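# Lower a held peg into a plate's hole

## Task

The left hand already grips a peg hovering a little above a plate, near the plate's hole. Lower the peg into that hole until it sits on the hole's floor, without forcing or wedging it in too hard, since that counts as failure.

## Robot and tools

Robot: two arms, left_arm and right_arm, each ending in a five-finger hand (left_arm has a left hand, the mirror of the right one). The left hand starts out holding the peg; the right arm is not needed and should stay still.

Scene frame: origin at table-top height, midway between the nominal arm bases; +x points out over the table, +z up, and left_arm is on the +y side (image left/right is unrelated). Actual bases: left_arm at (-0.035, +0.316, +0.040) m, right_arm at (-0.028, -0.246, +0.027) m. A post stands behind the arms.

Hand point: a point 0.05 m in front of the palm and 0.15 m from the wrist face. Its +z runs along the straight fingers, +y out of the palm, +x across the palm (for the left hand, +x points toward the thumb). The fingers extend about 0.06 to 0.07 m past it; a wrist bracket on the little-finger side can strike things.

The 28-number row (used by both execute_actions and move), every value in [-1, 1]: first left_arm dx, dy, dz, rx, ry, rz; then the left hand's little, ring, middle, index, thumb_bend, thumb_turn, force_limit, speed; then the same fourteen for right_arm. The six pose numbers are offsets, not poses: they are measured from that arm's current Hand target (shown in the last result), along scene-frame axes, with the turn applied about the Hand target position. Scale: 1.0 = 0.6 m for dx, dy, dz and 180 degrees for the rotation vector rx, ry, rz. So 1 cm down is dz = -0.0167. Zeros for all six pose numbers mean no new request for that arm.

Hand numbers: fingers and thumb_bend use +1 open/straight and -1 closed; thumb_turn uses +1 beside the palm and -1 across in front of it. force_limit maps -1..+1 to about 0..10 N (15 N for the thumb motors); speed rises from near zero at -1 to full at +0.48 and above. No value means 'unchanged', so to keep the peg held you must repeat the left hand's last eight sent numbers in every row. If nothing has been sent yet for a hand, copy its hand_measured six values followed by its hand_force_limit and hand_speed. Do the same for the right hand.

execute_actions(actions, cameras): actions is a list of actions; each action is a list of up to 15 rows, one per 1/30 s step; a short action repeats its final row. Within one action all rows count from the Hand target at the action's start, and each new action starts from the updated Hand target, so repeating an offset moves further. An empty actions list returns images.

move(target, speed, blend, blocking, cameras): target is one row or a list of up to 15 rows, all offsets from the same starting Hand targets. speed is path top speed in m/s, 0.002 to 4.3 (default 0.25); turns go up to twice that in rad/s. blend is a corner radius in m for lists (0 = stop at each). blocking=false returns after about 0.5 s while motion continues. Moves are capped at 10 s and do not avoid obstacles; faster moves hit harder and overshoot more.

wait(seconds): 0 to 3600, lets the scene run. stop(): brakes a running move. zoom_image(camera, region): region [x0, y0, x1, y1] in pixels, at most 504 by 504, from cam_head_left, cam_head_right, cam_high, cam_left_wrist or cam_right_wrist (all 672x504). show_instructions() shows reference pages. finished_scene() ends the scene for good; the peg must stay seated without the robot.

Results: end_effector_position (m) and end_effector_quat_wxyz per arm in scene frame; Hand target (the commanded pose after clipping, the base for next offsets); joint positions, velocities, torques; hand_measured, hand_stopped_by (moving, target, force, stalled, fault) and hand_load_n per motor, in the row's motor order. A drop in hand_load_n toward 0 signals a lost grip. A move adds a move: line such as done, off_target, moving, held or fault, plus limits (paced = pose clipped, held = steps withheld).

Behaviour: the arm tracks loosely and often rests 1 to 3 cm (sometimes 5 cm) short of its target, usually lower; small moves may not start, and small turns can shift the hand point noticeably. Orientation commands are clipped to 40 degrees from the current orientation each step. If the hand rests short, send the remaining gap as a new offset. A blocked arm keeps pressing; to relieve it, command a target back beyond the hand point. Sustained pushing or stretching heats motors; at 100 °C the arm goes limp for 30 to 60 s.

Avoid: pressing or jamming the peg hard (descend slowly, small steps, low speed, stop once it bottoms); dropping the peg even slightly or releasing it while it moves; letting anything leave the table; striking fixed objects; and any contact between the two arms or hands. Loose objects may occasionally be nudged by outside pushes.

Each tool is called after "Emit:" as name(argument=value, ...) on one line, values as JSON.

Reference images:

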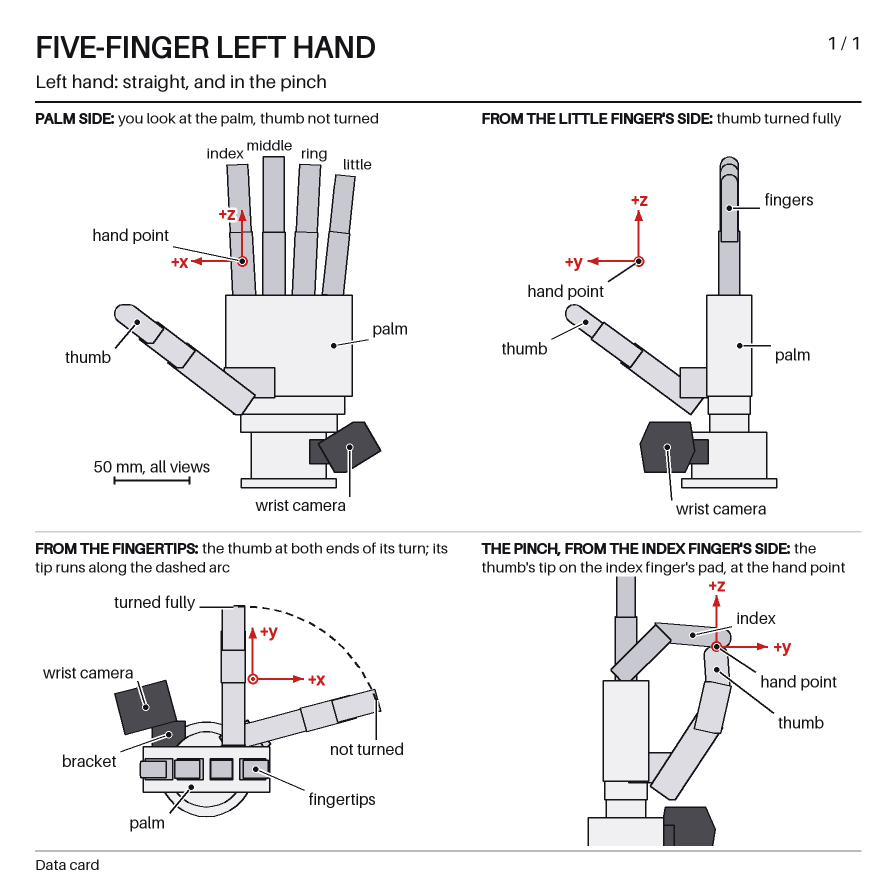

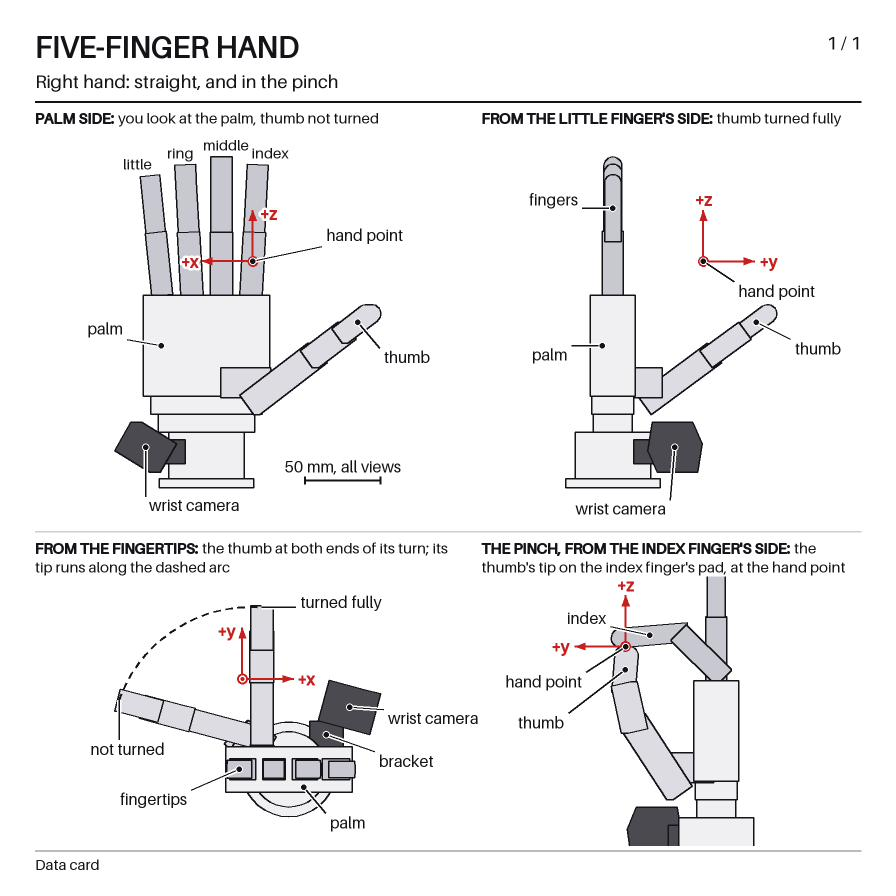

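## Session

Emit:
execute_actions(actions=[])

Scene clock: 0.00 s.
left_arm: end_effector_position=(+0.3259, +0.0608, +0.2080) hand_measured=(-1.000, -1.000, +0.228, +0.216, +0.326, -0.948) hand_load_n=(+0.0, +0.0, +10.0, +11.0, +14.0, +2.0) hand_stopped_by=(target, target, force, force, target, target) hand_force_limit=1.00 hand_speed=-0.90 end_effector_quat_wxyz=(+0.218, -0.422, +0.781, -0.407) | right_arm: end_effector_position=(+0.5146, -0.2497, +0.4594) hand_measured=(+1.000, +1.000, +1.000, +1.000, +1.000, +1.000) hand_load_n=(+0.0, +0.0, +0.0, +0.0, +0.0, +0.0) hand_stopped_by=(target, target, target, target, target, target) hand_force_limit=0.00 hand_speed=-0.80 end_effector_quat_wxyz=(+0.484, -0.484, +0.516, -0.516)
Joint positions: left_arm=[-0.51 1.059 0.734 -0.287 0.044 0.028] | right_arm=[0 1.047 1.047 0 0 0]
Joint velocities: within noise
Joint torques (N m): no reading
Heat: left arm: hottest waist 33 °C; right arm: hottest waist 33 °C.
Hand target: left_arm +0.3343, +0.0560, +0.2253; +0.227, -0.417, +0.773, -0.420 | right_arm +0.5165, -0.2499, +0.4764; +0.491, -0.477, +0.508, -0.523

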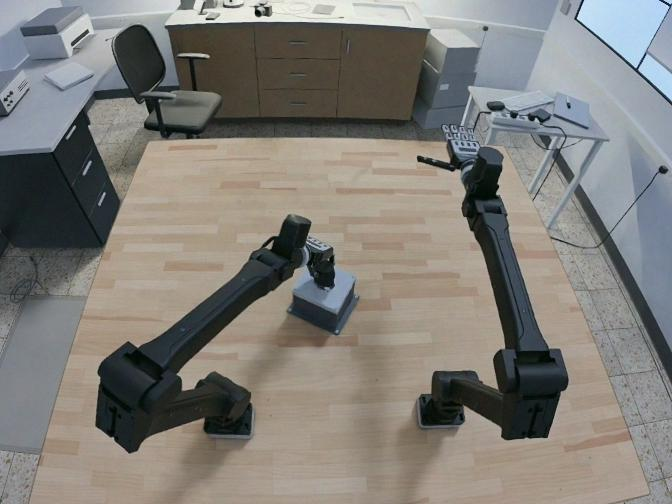

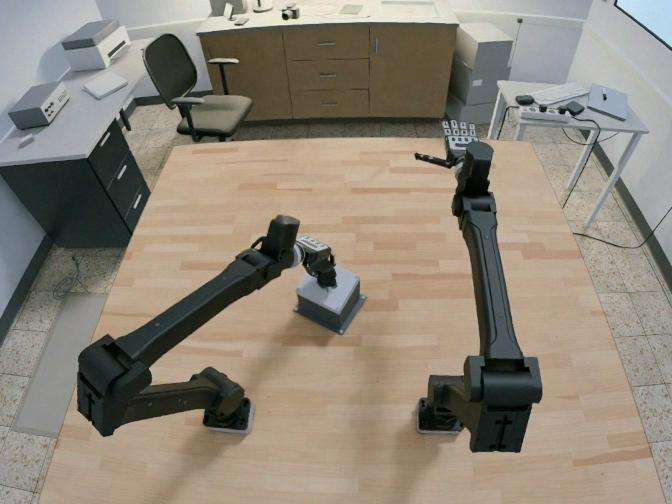

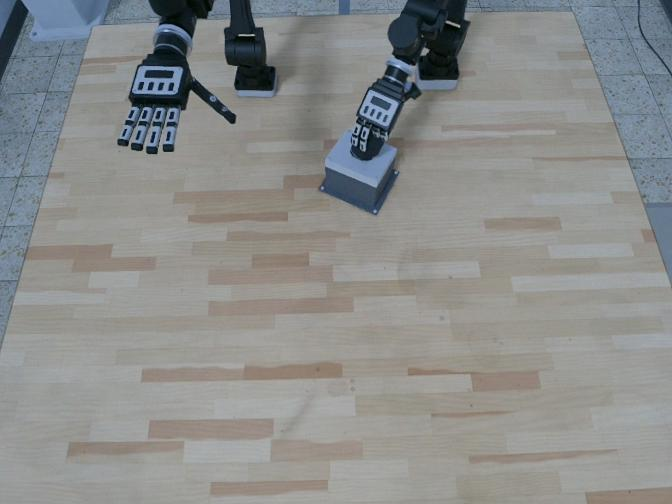

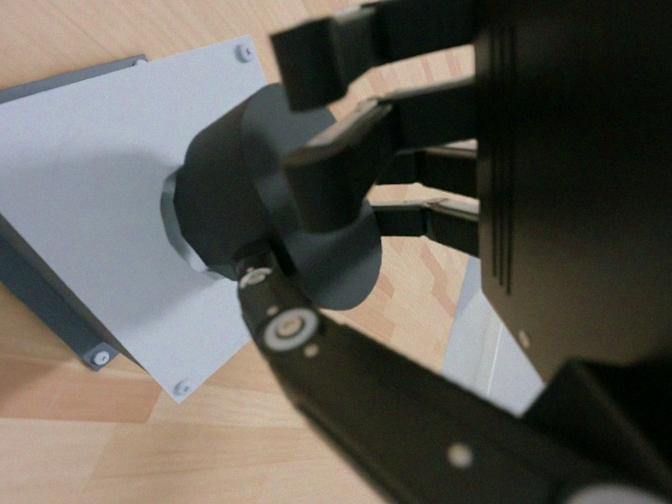

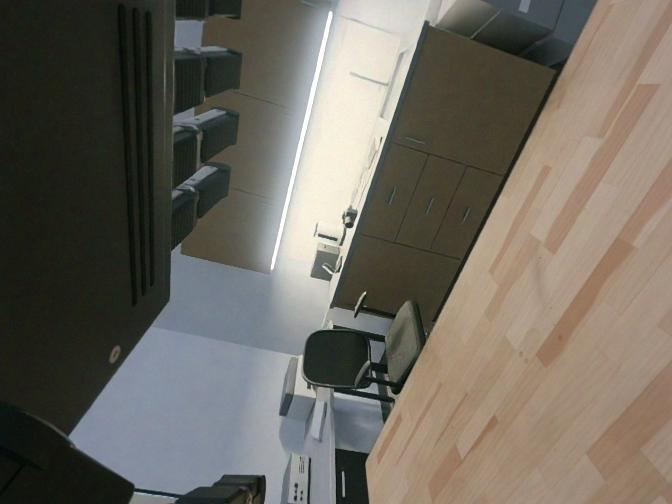

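Emit:
zoom_image(camera="cam_left_wrist", region=[100, 40, 420, 340])

Emit:
zoom_image(camera="cam_head_left", region=[260, 210, 380, 340])

Emit:
zoom_image(camera="cam_high", region=[310, 90, 420, 220])

Emit:
zoom_image(camera="cam_head_right", region=[270, 210, 390, 340])

Scaled by 1.575 from the camera's image (finer frame: 960x720).

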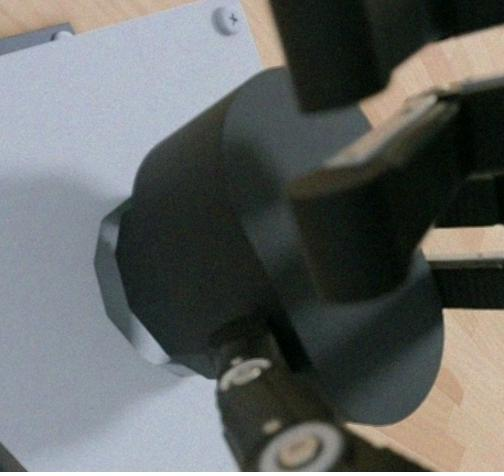

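Scaled by 3.877 from the camera's image (finer frame: 960x720).

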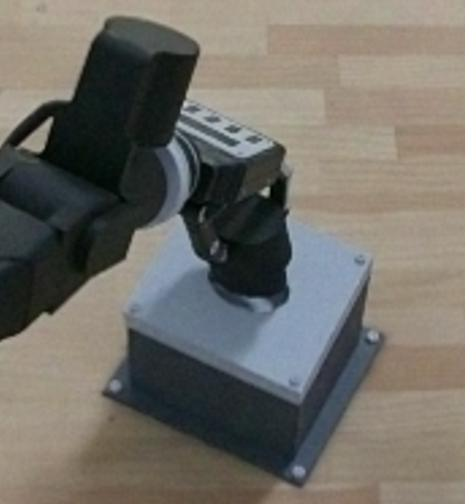

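Scaled by 3.877 from the camera's image (finer frame: 960x720).

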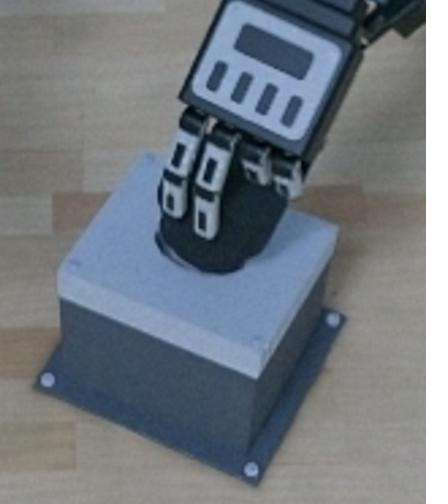

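Scaled by 3.877 from the camera's image (finer frame: 960x720).

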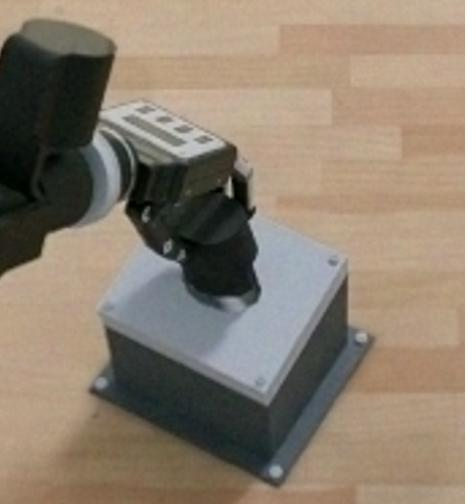

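Emit:
zoom_image(camera="cam_left_wrist", region=[120, 80, 300, 215])

Emit:
zoom_image(camera="cam_left_wrist", region=[120, 180, 300, 315])

Emit:
zoom_image(camera="cam_high", region=[335, 120, 395, 165])

Emit:
zoom_image(camera="cam_head_left", region=[300, 250, 360, 295])

Emit:
zoom_image(camera="cam_head_right", region=[300, 250, 360, 295])

Scaled by 2.800 from the camera's image (finer frame: 960x720).

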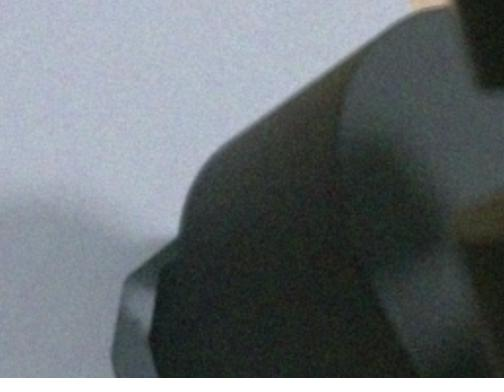

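Scaled by 2.800 from the camera's image (finer frame: 960x720).

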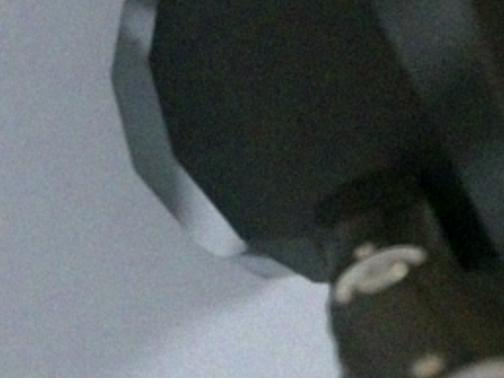

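Scaled by 8.400 from the camera's image (finer frame: 960x720).

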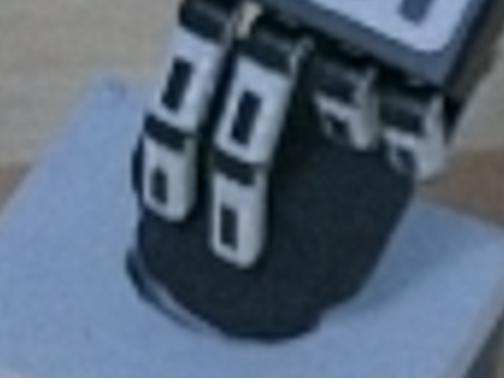

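Scaled by 8.400 from the camera's image (finer frame: 960x720).

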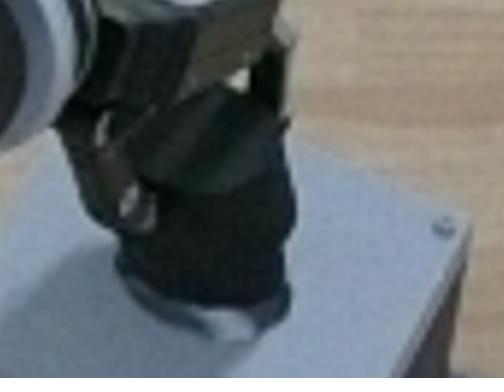

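Scaled by 8.400 from the camera's image (finer frame: 960x720).

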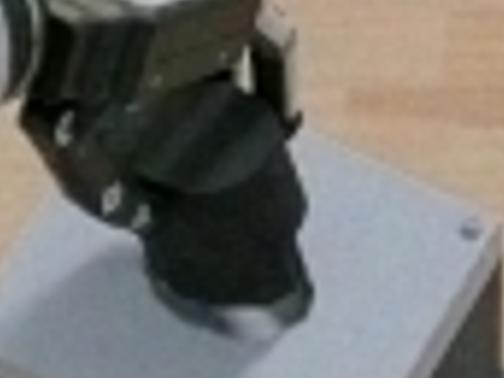

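Emit:
move(target=[0,0,0.05,0,0,0,-1,-1,0.228,0.216,0.326,-0.948,1,-0.9,0,0,0,0,0,0,1,1,1,1,1,1,0,-0.8], speed=0.06, cameras=["all"])

Scene clock: 27.47 s.
left_arm: end_effector_position=(+0.3146, +0.0675, +0.2065) hand_measured=(-1.000, -1.000, +0.230, +0.216, +0.334, -0.948) hand_load_n=(+0.0, +0.0, +8.5, +10.5, +13.0, +1.5) hand_stopped_by=(target, target, target, force, target, target) hand_force_limit=1.00 hand_speed=-0.90 end_effector_quat_wxyz=(+0.205, -0.428, +0.791, -0.385) | right_arm: end_effector_position=(+0.5146, -0.2497, +0.4594) hand_measured=(+1.000, +1.000, +1.000, +1.000, +1.000, +1.000) hand_load_n=(+0.0, +0.0, -0.5, +0.0, +0.0, +0.0) hand_stopped_by=(target, target, target, target, target, target) hand_force_limit=0.00 hand_speed=-0.80 end_effector_quat_wxyz=(+0.484, -0.484, +0.516, -0.516)
Joint positions: left_arm=[-0.51 1.046 0.748 -0.37 0.044 0.028] | right_arm=[0 1.047 1.047 0 0 0]
Joint torques (N m): left_arm=[0.44 -4.89 15.34 1.43 -0.08 0.05] | right_arm=[1.44 -8.18 11.96 1.91 0.05 0]
Heat: left arm: hottest elbow 40 °C; right arm: hottest elbow 40 °C.
Hand target: left_arm +0.3342, +0.0560, +0.2551; +0.226, -0.417, +0.773, -0.420 | right_arm +0.5165, -0.2499, +0.4764; +0.491, -0.477, +0.508, -0.523
Off the commanded pose: left_arm 0.054 m, 5 deg | right_arm 0.017 m, 2 deg.
move: off_target (left_arm)
cam_left_wrist: T_world_to_cam=[[0.3562, -0.51316, 0.78089, -0.24409], [-0.8969, -0.42217, 0.13169, 0.28759], [0.26209, -0.74729, -0.61063, 0.20592]] pos_world=[0.29092, 0.15004, 0.27847]

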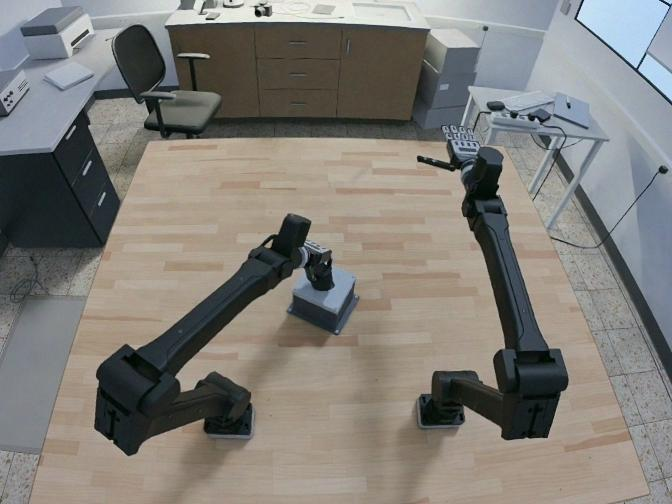

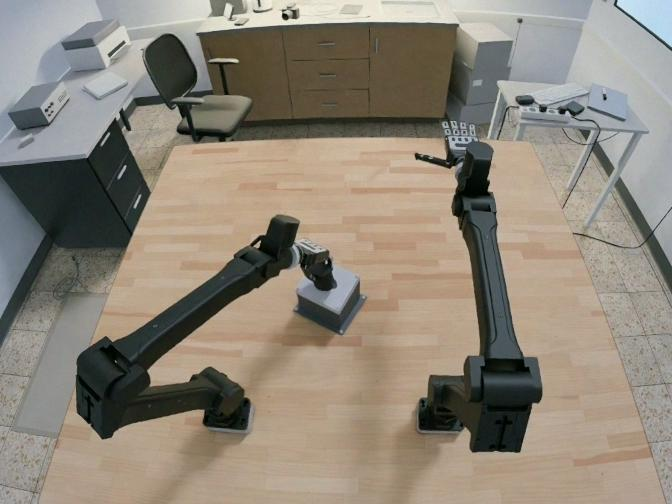

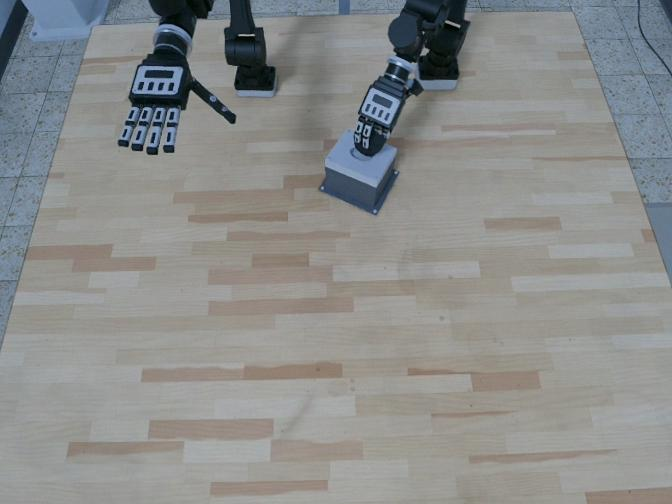

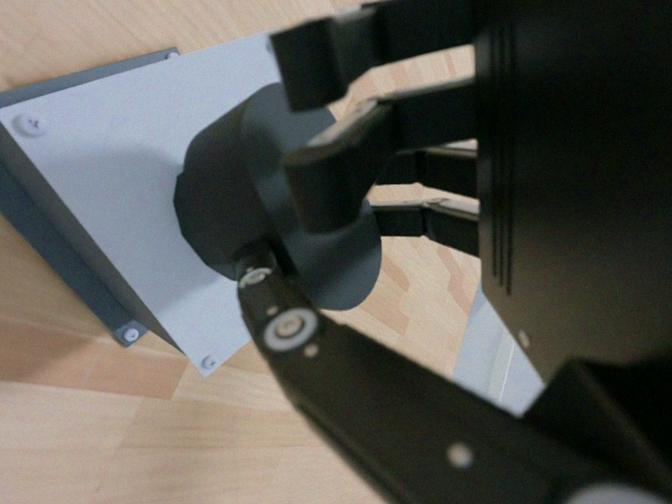

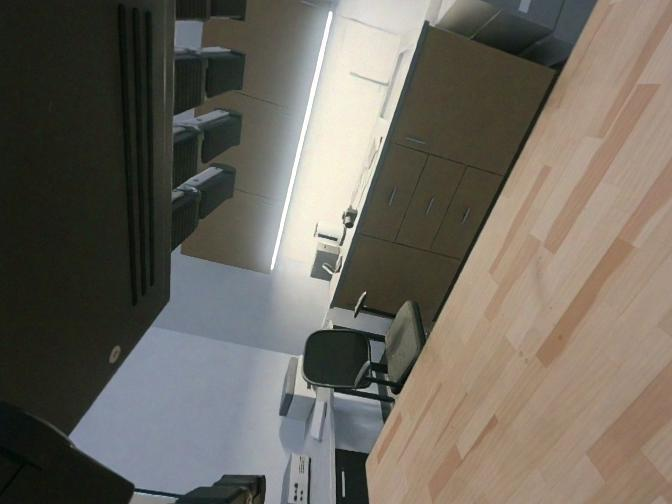

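Emit:
move(target=[0,0,0.05,0,0,0,-1,-1,0.228,0.216,0.326,-0.948,1,-0.9,0,0,0,0,0,0,1,1,1,1,1,1,0,-0.8], speed=0.08, cameras=["cam_left_wrist"])

Scene clock: 30.47 s.
left_arm: end_effector_position=(+0.3179, +0.0656, +0.2402) hand_measured=(-1.000, -1.000, +0.230, +0.216, +0.334, -0.948) hand_load_n=(+0.5, +0.0, +8.5, +10.5, +13.5, +1.5) hand_stopped_by=(target, target, target, force, target, target) hand_force_limit=1.00 hand_speed=-0.90 end_effector_quat_wxyz=(+0.208, -0.427, +0.789, -0.389) | right_arm: end_effector_position=(+0.5146, -0.2497, +0.4594) hand_measured=(+1.000, +1.000, +1.000, +1.000, +1.000, +1.000) hand_load_n=(+0.0, +0.0, +0.0, -0.5, +0.0, -0.5) hand_stopped_by=(target, target, target, target, target, target) hand_force_limit=0.00 hand_speed=-0.80 end_effector_quat_wxyz=(+0.484, -0.484, +0.516, -0.516)
Joint positions: left_arm=[-0.51 1.027 0.822 -0.454 0.044 0.028] | right_arm=[0 1.047 1.047 0 0 0]
Joint torques (N m): left_arm=[0.5 -4.42 15.24 1.43 -0.08 0.05] | right_arm=[1.08 -7.88 12.03 1.92 0.01 -0.01]
Heat: left arm: hottest elbow 40 °C; right arm: hottest elbow 41 °C.
Hand target: left_arm +0.3342, +0.0560, +0.2851; +0.226, -0.417, +0.774, -0.420 | right_arm +0.5165, -0.2499, +0.4764; +0.491, -0.477, +0.508, -0.523
Off the commanded pose: left_arm 0.049 m, 5 deg | right_arm 0.017 m, 2 deg.
move: off_target (left_arm)
cam_left_wrist: T_world_to_cam=[[0.35, -0.50953, 0.78605, -0.27208], [-0.89791, -0.4216, 0.12651, 0.28682], [0.26694, -0.75008, -0.60508, 0.22149]] pos_world=[0.29364, 0.14843, 0.3116]

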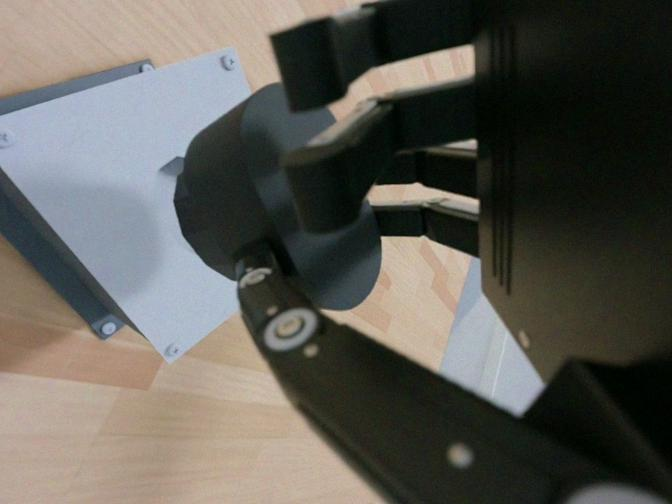

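Emit:
zoom_image(camera="cam_left_wrist", region=[150, 70, 390, 320])

Emit:
zoom_image(camera="cam_left_wrist", region=[155, 140, 265, 290])

Emit:
zoom_image(camera="cam_left_wrist", region=[0, 30, 300, 370])

Scaled by 2.016 from the camera's image (finer frame: 960x720).

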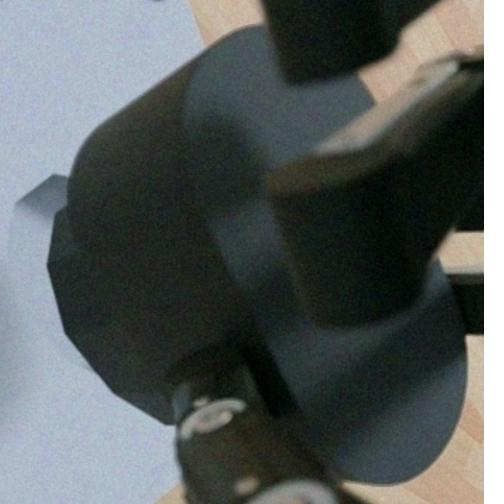

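Scaled by 3.360 from the camera's image (finer frame: 960x720).

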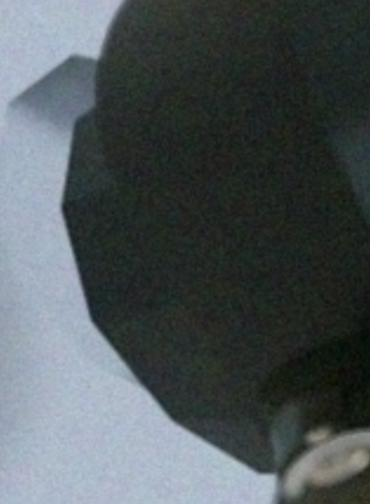

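Scaled by 1.482 from the camera's image (finer frame: 960x720).

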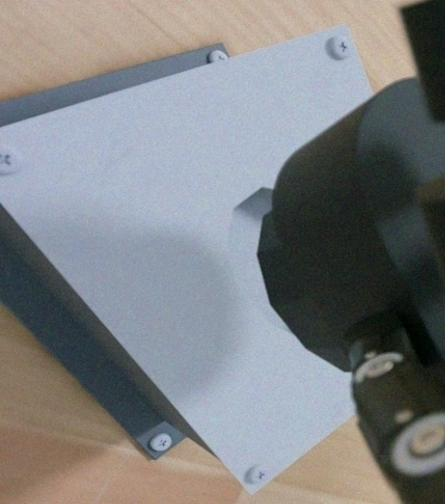

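Emit:
move(target=[0,0,0.1,0,0,0,-1,-1,0.228,0.216,0.326,-0.948,1,-0.9,0,0,0,0,0,0,1,1,1,1,1,1,0,-0.8], speed=0.1, cameras=["all"])

Emit:
zoom_image(camera="cam_left_wrist", region=[0, 30, 300, 370])

Emit:
zoom_image(camera="cam_high", region=[310, 100, 420, 210])

Emit:
zoom_image(camera="cam_head_right", region=[280, 230, 370, 320])

Emit:
zoom_image(camera="cam_head_left", region=[280, 230, 370, 320])

Scene clock: 38.37 s.
left_arm: end_effector_position=(+0.3218, +0.0632, +0.2991) hand_measured=(-1.000, -1.000, +0.230, +0.216, +0.334, -0.948) hand_load_n=(+0.0, +0.0, +9.0, +10.5, +13.0, +1.5) hand_stopped_by=(target, target, target, force, target, target) hand_force_limit=1.00 hand_speed=-0.90 end_effector_quat_wxyz=(+0.208, -0.427, +0.790, -0.389) | right_arm: end_effector_position=(+0.5146, -0.2497, +0.4594) hand_measured=(+1.000, +1.000, +1.000, +1.000, +1.000, +1.000) hand_load_n=(+0.0, +0.0, +0.0, +0.0, +0.0, +0.0) hand_stopped_by=(target, target, target, target, target, target) hand_force_limit=0.00 hand_speed=-0.80 end_effector_quat_wxyz=(+0.484, -0.484, +0.516, -0.516)
Joint positions: left_arm=[-0.51 1.019 0.973 -0.613 0.044 0.028] | right_arm=[0 1.047 1.047 0 0 0]
Joint torques (N m): left_arm=[0.44 -4.42 15.58 1.43 -0.09 0.05] | right_arm=[1.26 -7.82 11.89 1.98 0.04 -0.03]
Heat: left arm: hottest elbow 42 °C; right arm: hottest elbow 42 °C.
Hand target: left_arm +0.3342, +0.0560, +0.3451; +0.226, -0.417, +0.774, -0.420 | right_arm +0.5165, -0.2499, +0.4764; +0.491, -0.477, +0.508, -0.523
Off the commanded pose: left_arm 0.048 m, 5 deg | right_arm 0.017 m, 2 deg.
move: off_target (left_arm)
cam_left_wrist: T_world_to_cam=[[0.35029, -0.50964, 0.78585, -0.32094], [-0.89786, -0.42164, 0.12677, 0.28188], [0.26674, -0.74999, -0.60528, 0.25446]] pos_world=[0.29764, 0.14613, 0.3705]

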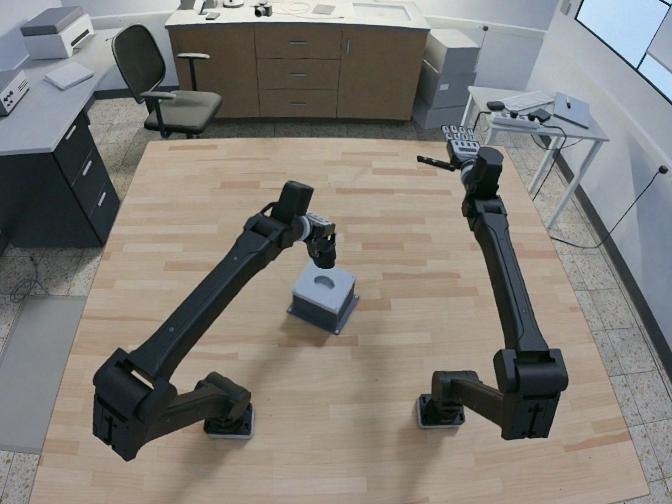

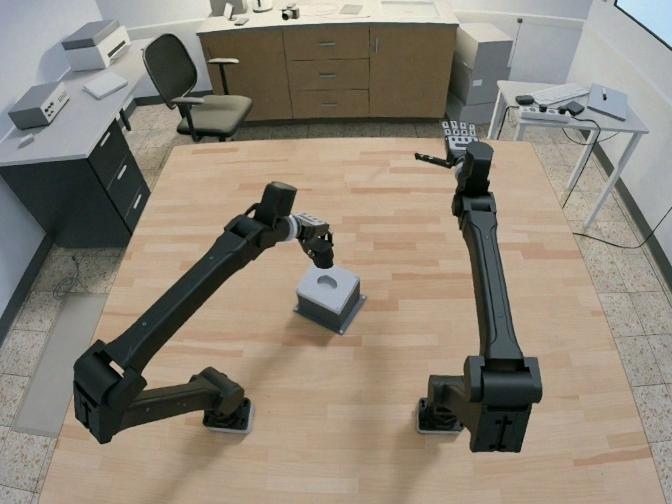

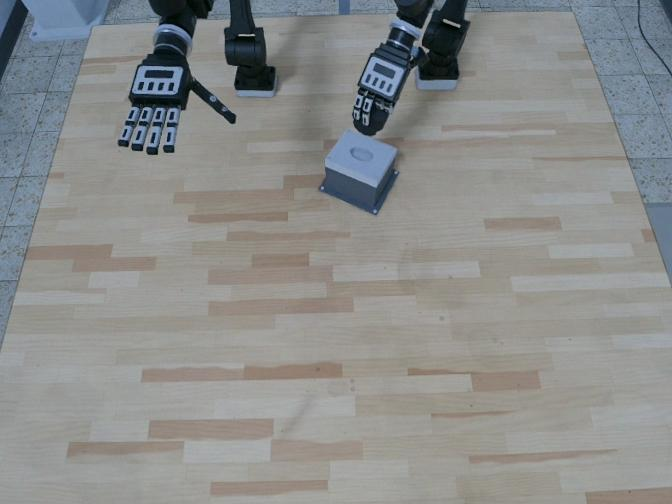

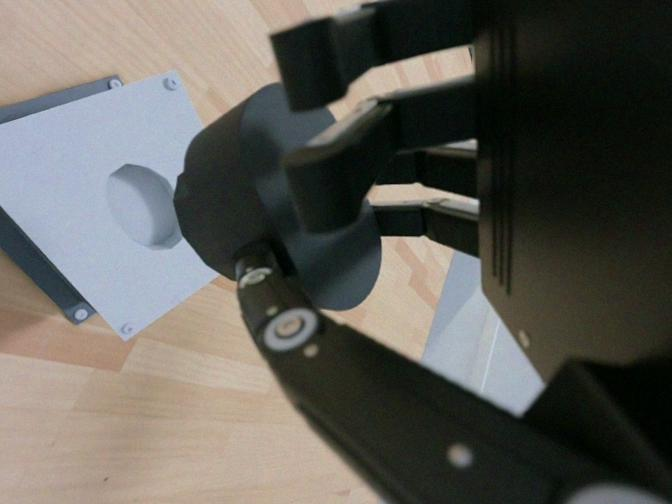

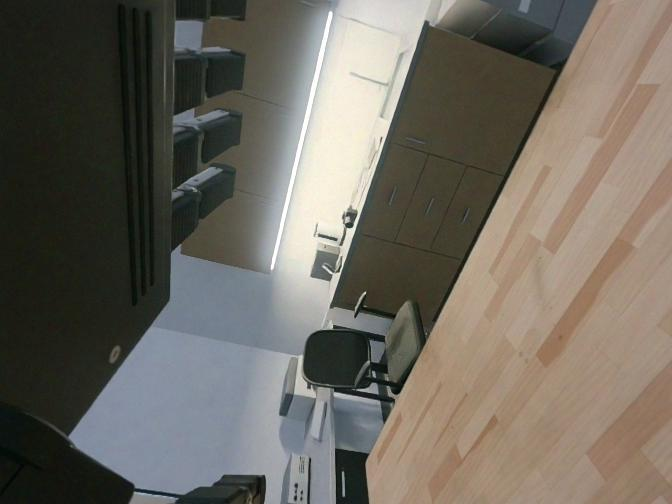

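Scaled by 1.482 from the camera's image (finer frame: 960x720).

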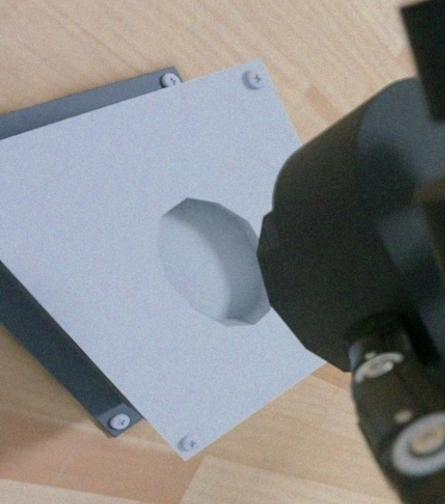

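Scaled by 4.582 from the camera's image (finer frame: 960x720).

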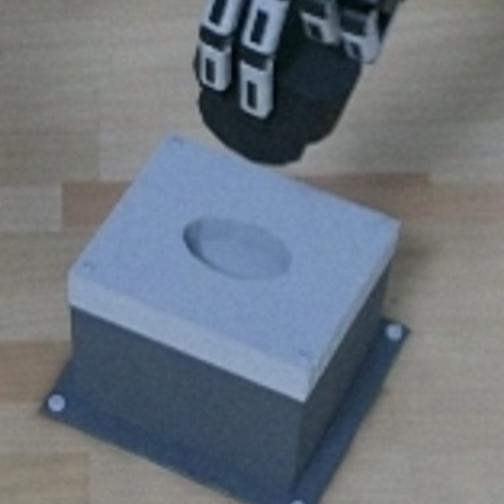

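Scaled by 5.600 from the camera's image (finer frame: 960x720).

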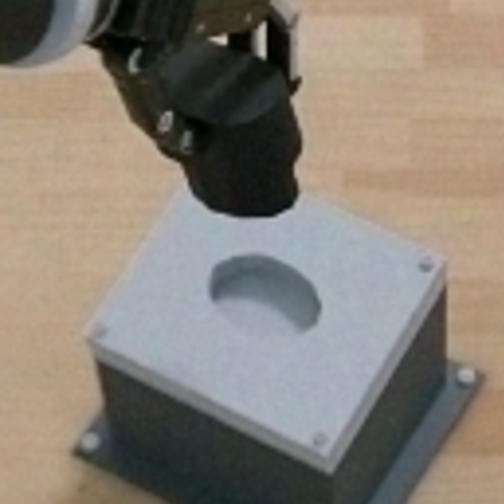

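Scaled by 5.600 from the camera's image (finer frame: 960x720).

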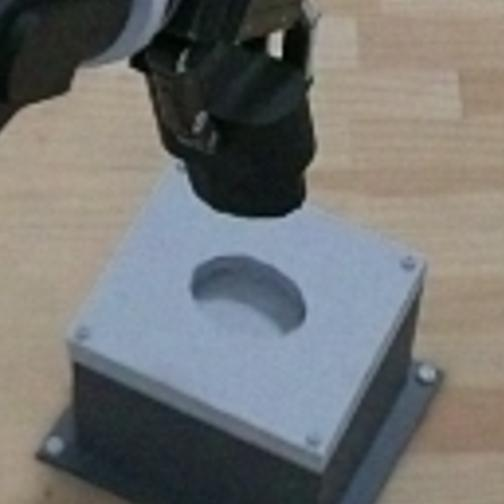

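Emit:
zoom_image(camera="cam_left_wrist", region=[95, 150, 195, 260])

Emit:
zoom_image(camera="cam_high", region=[340, 140, 384, 166])

Emit:
zoom_image(camera="cam_head_right", region=[310, 270, 344, 296])

Emit:
zoom_image(camera="cam_head_left", region=[308, 270, 342, 296])

Scaled by 4.582 from the camera's image (finer frame: 960x720).

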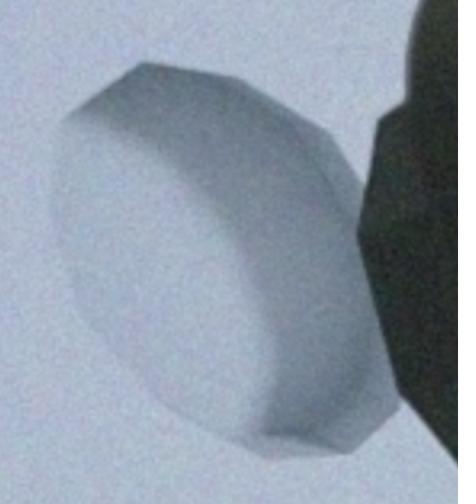

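Scaled by 11.455 from the camera's image (finer frame: 960x720).

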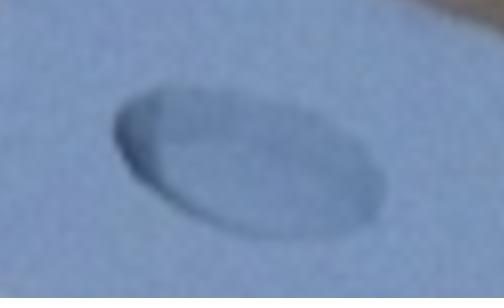

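Scaled by 14.824 from the camera's image (finer frame: 960x720).

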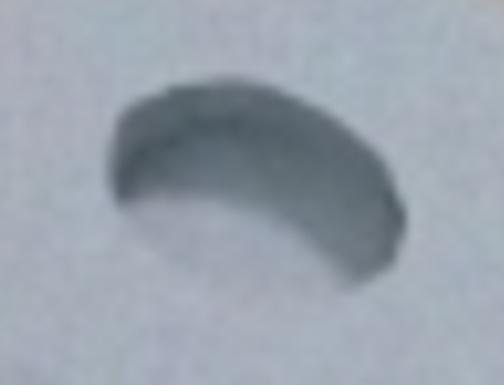

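Scaled by 14.824 from the camera's image (finer frame: 960x720).

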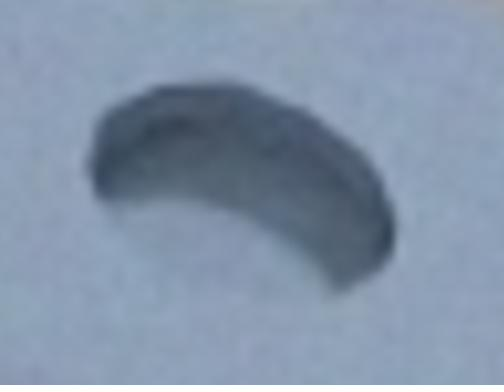

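Emit:
zoom_image(camera="cam_left_wrist", region=[170, 75, 300, 205])

Emit:
zoom_image(camera="cam_left_wrist", region=[260, 190, 390, 320])

Emit:
zoom_image(camera="cam_left_wrist", region=[165, 160, 295, 290])

Scaled by 3.877 from the camera's image (finer frame: 960x720).

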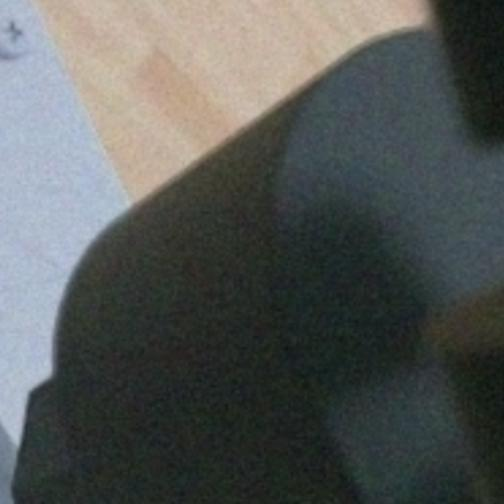

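Scaled by 3.877 from the camera's image (finer frame: 960x720).

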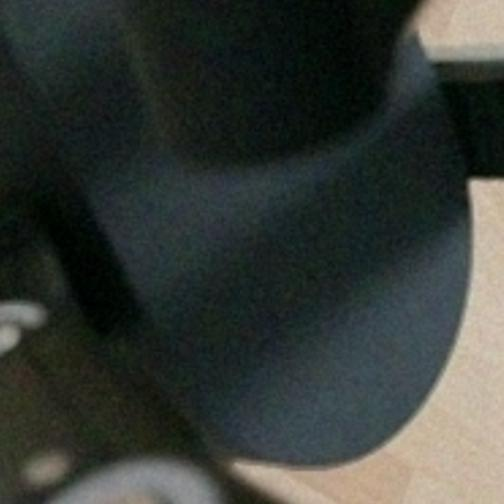

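Scaled by 3.877 from the camera's image (finer frame: 960x720).

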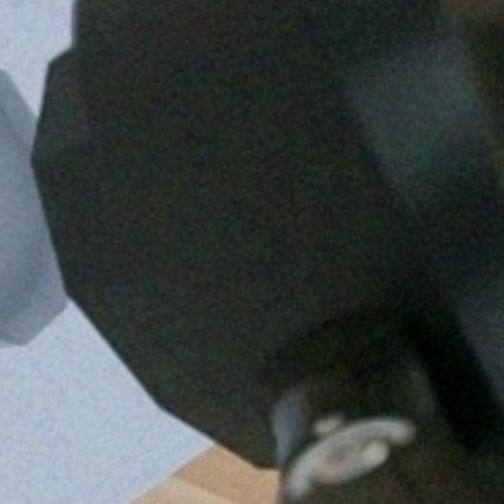

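Emit:
move(target=[0,0,0,0,0,0,-1,-1,0.228,0.216,0.326,-0.948,1,-0.9,-0.311,0.143,-0.444,0,0,0.367,1,1,1,1,1,1,0,-0.8], speed=0.2, cameras=["all"])

Scene clock: 95.83 s.
left_arm: end_effector_position=(+0.3218, +0.0632, +0.2991) hand_measured=(-1.000, -1.000, +0.230, +0.216, +0.334, -0.948) hand_load_n=(+0.0, +0.0, +8.5, +10.5, +13.5, +1.5) hand_stopped_by=(target, target, target, force, target, target) hand_force_limit=1.00 hand_speed=-0.90 end_effector_quat_wxyz=(+0.208, -0.427, +0.790, -0.389) | right_arm: end_effector_position=(+0.3302, -0.1603, +0.2151) hand_measured=(+1.000, +1.000, +1.000, +1.000, +1.000, +1.000) hand_load_n=(+0.0, +0.0, +0.0, +0.0, +0.0, -0.5) hand_stopped_by=(target, target, target, target, target, target) hand_force_limit=0.00 hand_speed=-0.80 end_effector_quat_wxyz=(+0.695, -0.680, +0.159, -0.172)
Joint positions: left_arm=[-0.51 1.019 0.973 -0.613 0.044 0.028] | right_arm=[-0.269 1.291 0.46 1.007 -1.429 0.16]
Joint torques (N m): left_arm=[0.5 -4.42 15.56 1.46 -0.08 0.04] | right_arm=[0.62 -6.24 6.06 1.59 0.07 0.08]
Heat: left arm: hottest elbow 48 °C; right arm: hottest elbow 47 °C.
Hand target: left_arm +0.3342, +0.0560, +0.3451; +0.226, -0.417, +0.774, -0.420 | right_arm +0.3298, -0.1641, +0.2098; +0.696, -0.677, +0.166, -0.171
Off the commanded pose: left_arm 0.048 m, 5 deg | right_arm 0.006 m, 1 deg.
move: done
cam_left_wrist: T_world_to_cam=[[0.35029, -0.50964, 0.78585, -0.32094], [-0.89786, -0.42164, 0.12677, 0.28188], [0.26674, -0.74999, -0.60528, 0.25446]] pos_world=[0.29764, 0.14613, 0.3705]
cam_right_wrist: T_world_to_cam=[[0.2338, -0.10612, -0.96648, 0.1127], [-0.97221, -0.03752, -0.23107, 0.3691], [-0.01174, 0.99365, -0.11194, 0.30391]] pos_world=[0.33606, -0.27617, 0.22823]

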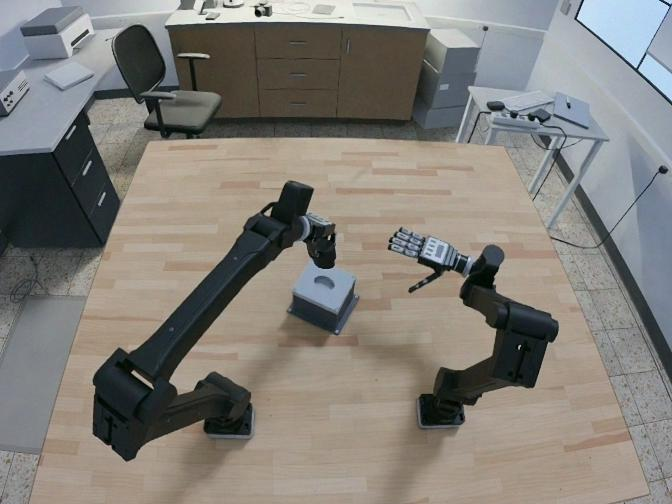

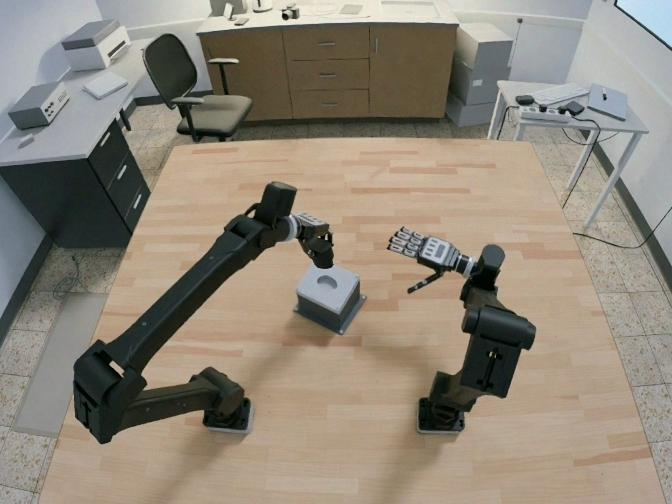

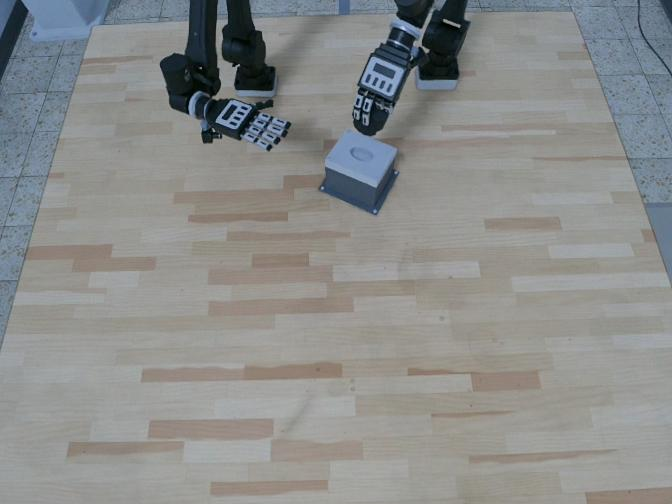

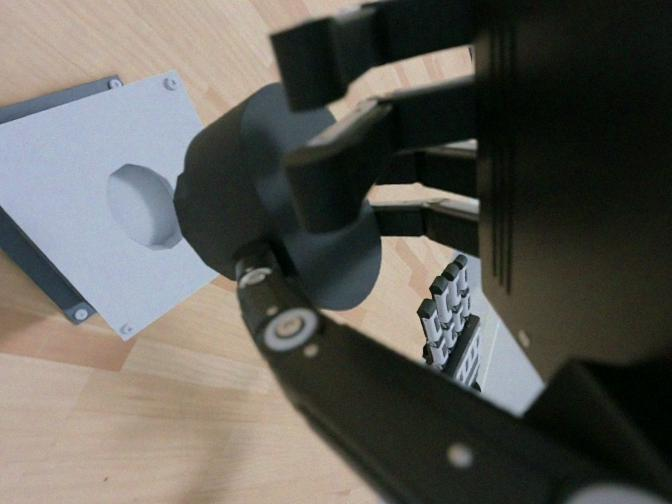

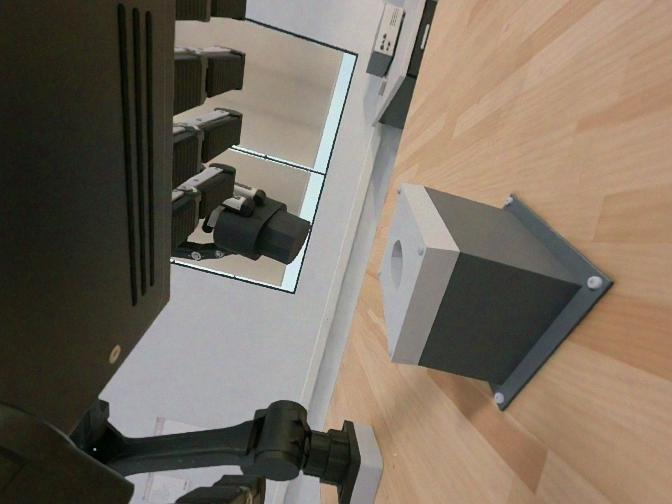

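Emit:
zoom_image(camera="cam_right_wrist", region=[170, 150, 350, 300])

Emit:
zoom_image(camera="cam_right_wrist", region=[340, 160, 640, 420])

Scaled by 2.800 from the camera's image (finer frame: 960x720).

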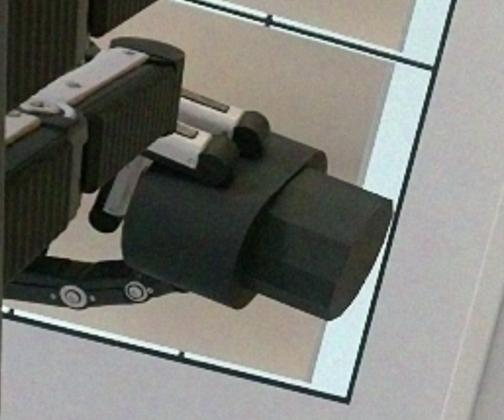

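Scaled by 1.680 from the camera's image (finer frame: 960x720).

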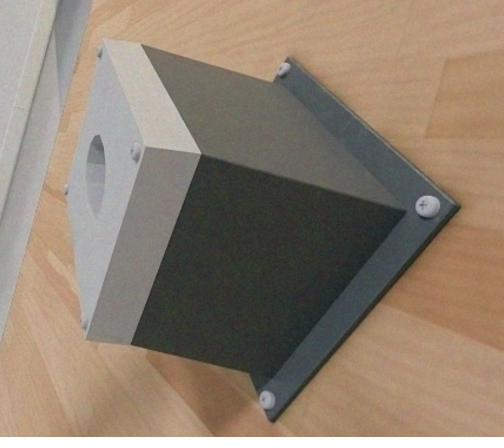

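Emit:
zoom_image(camera="cam_right_wrist", region=[205, 190, 325, 275])

Emit:
zoom_image(camera="cam_right_wrist", region=[245, 200, 325, 272])

Emit:
zoom_image(camera="cam_right_wrist", region=[370, 170, 470, 380])

Scaled by 4.200 from the camera's image (finer frame: 960x720).

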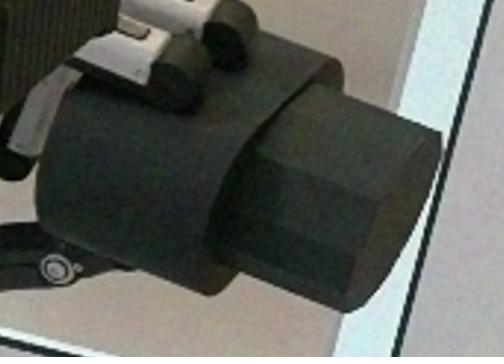

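Scaled by 6.300 from the camera's image (finer frame: 960x720).

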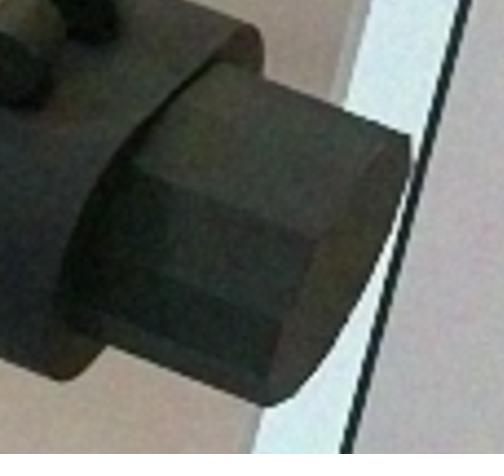

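Scaled by 2.400 from the camera's image (finer frame: 960x720).

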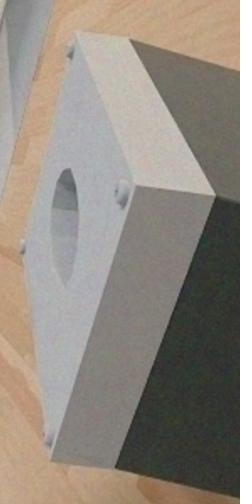

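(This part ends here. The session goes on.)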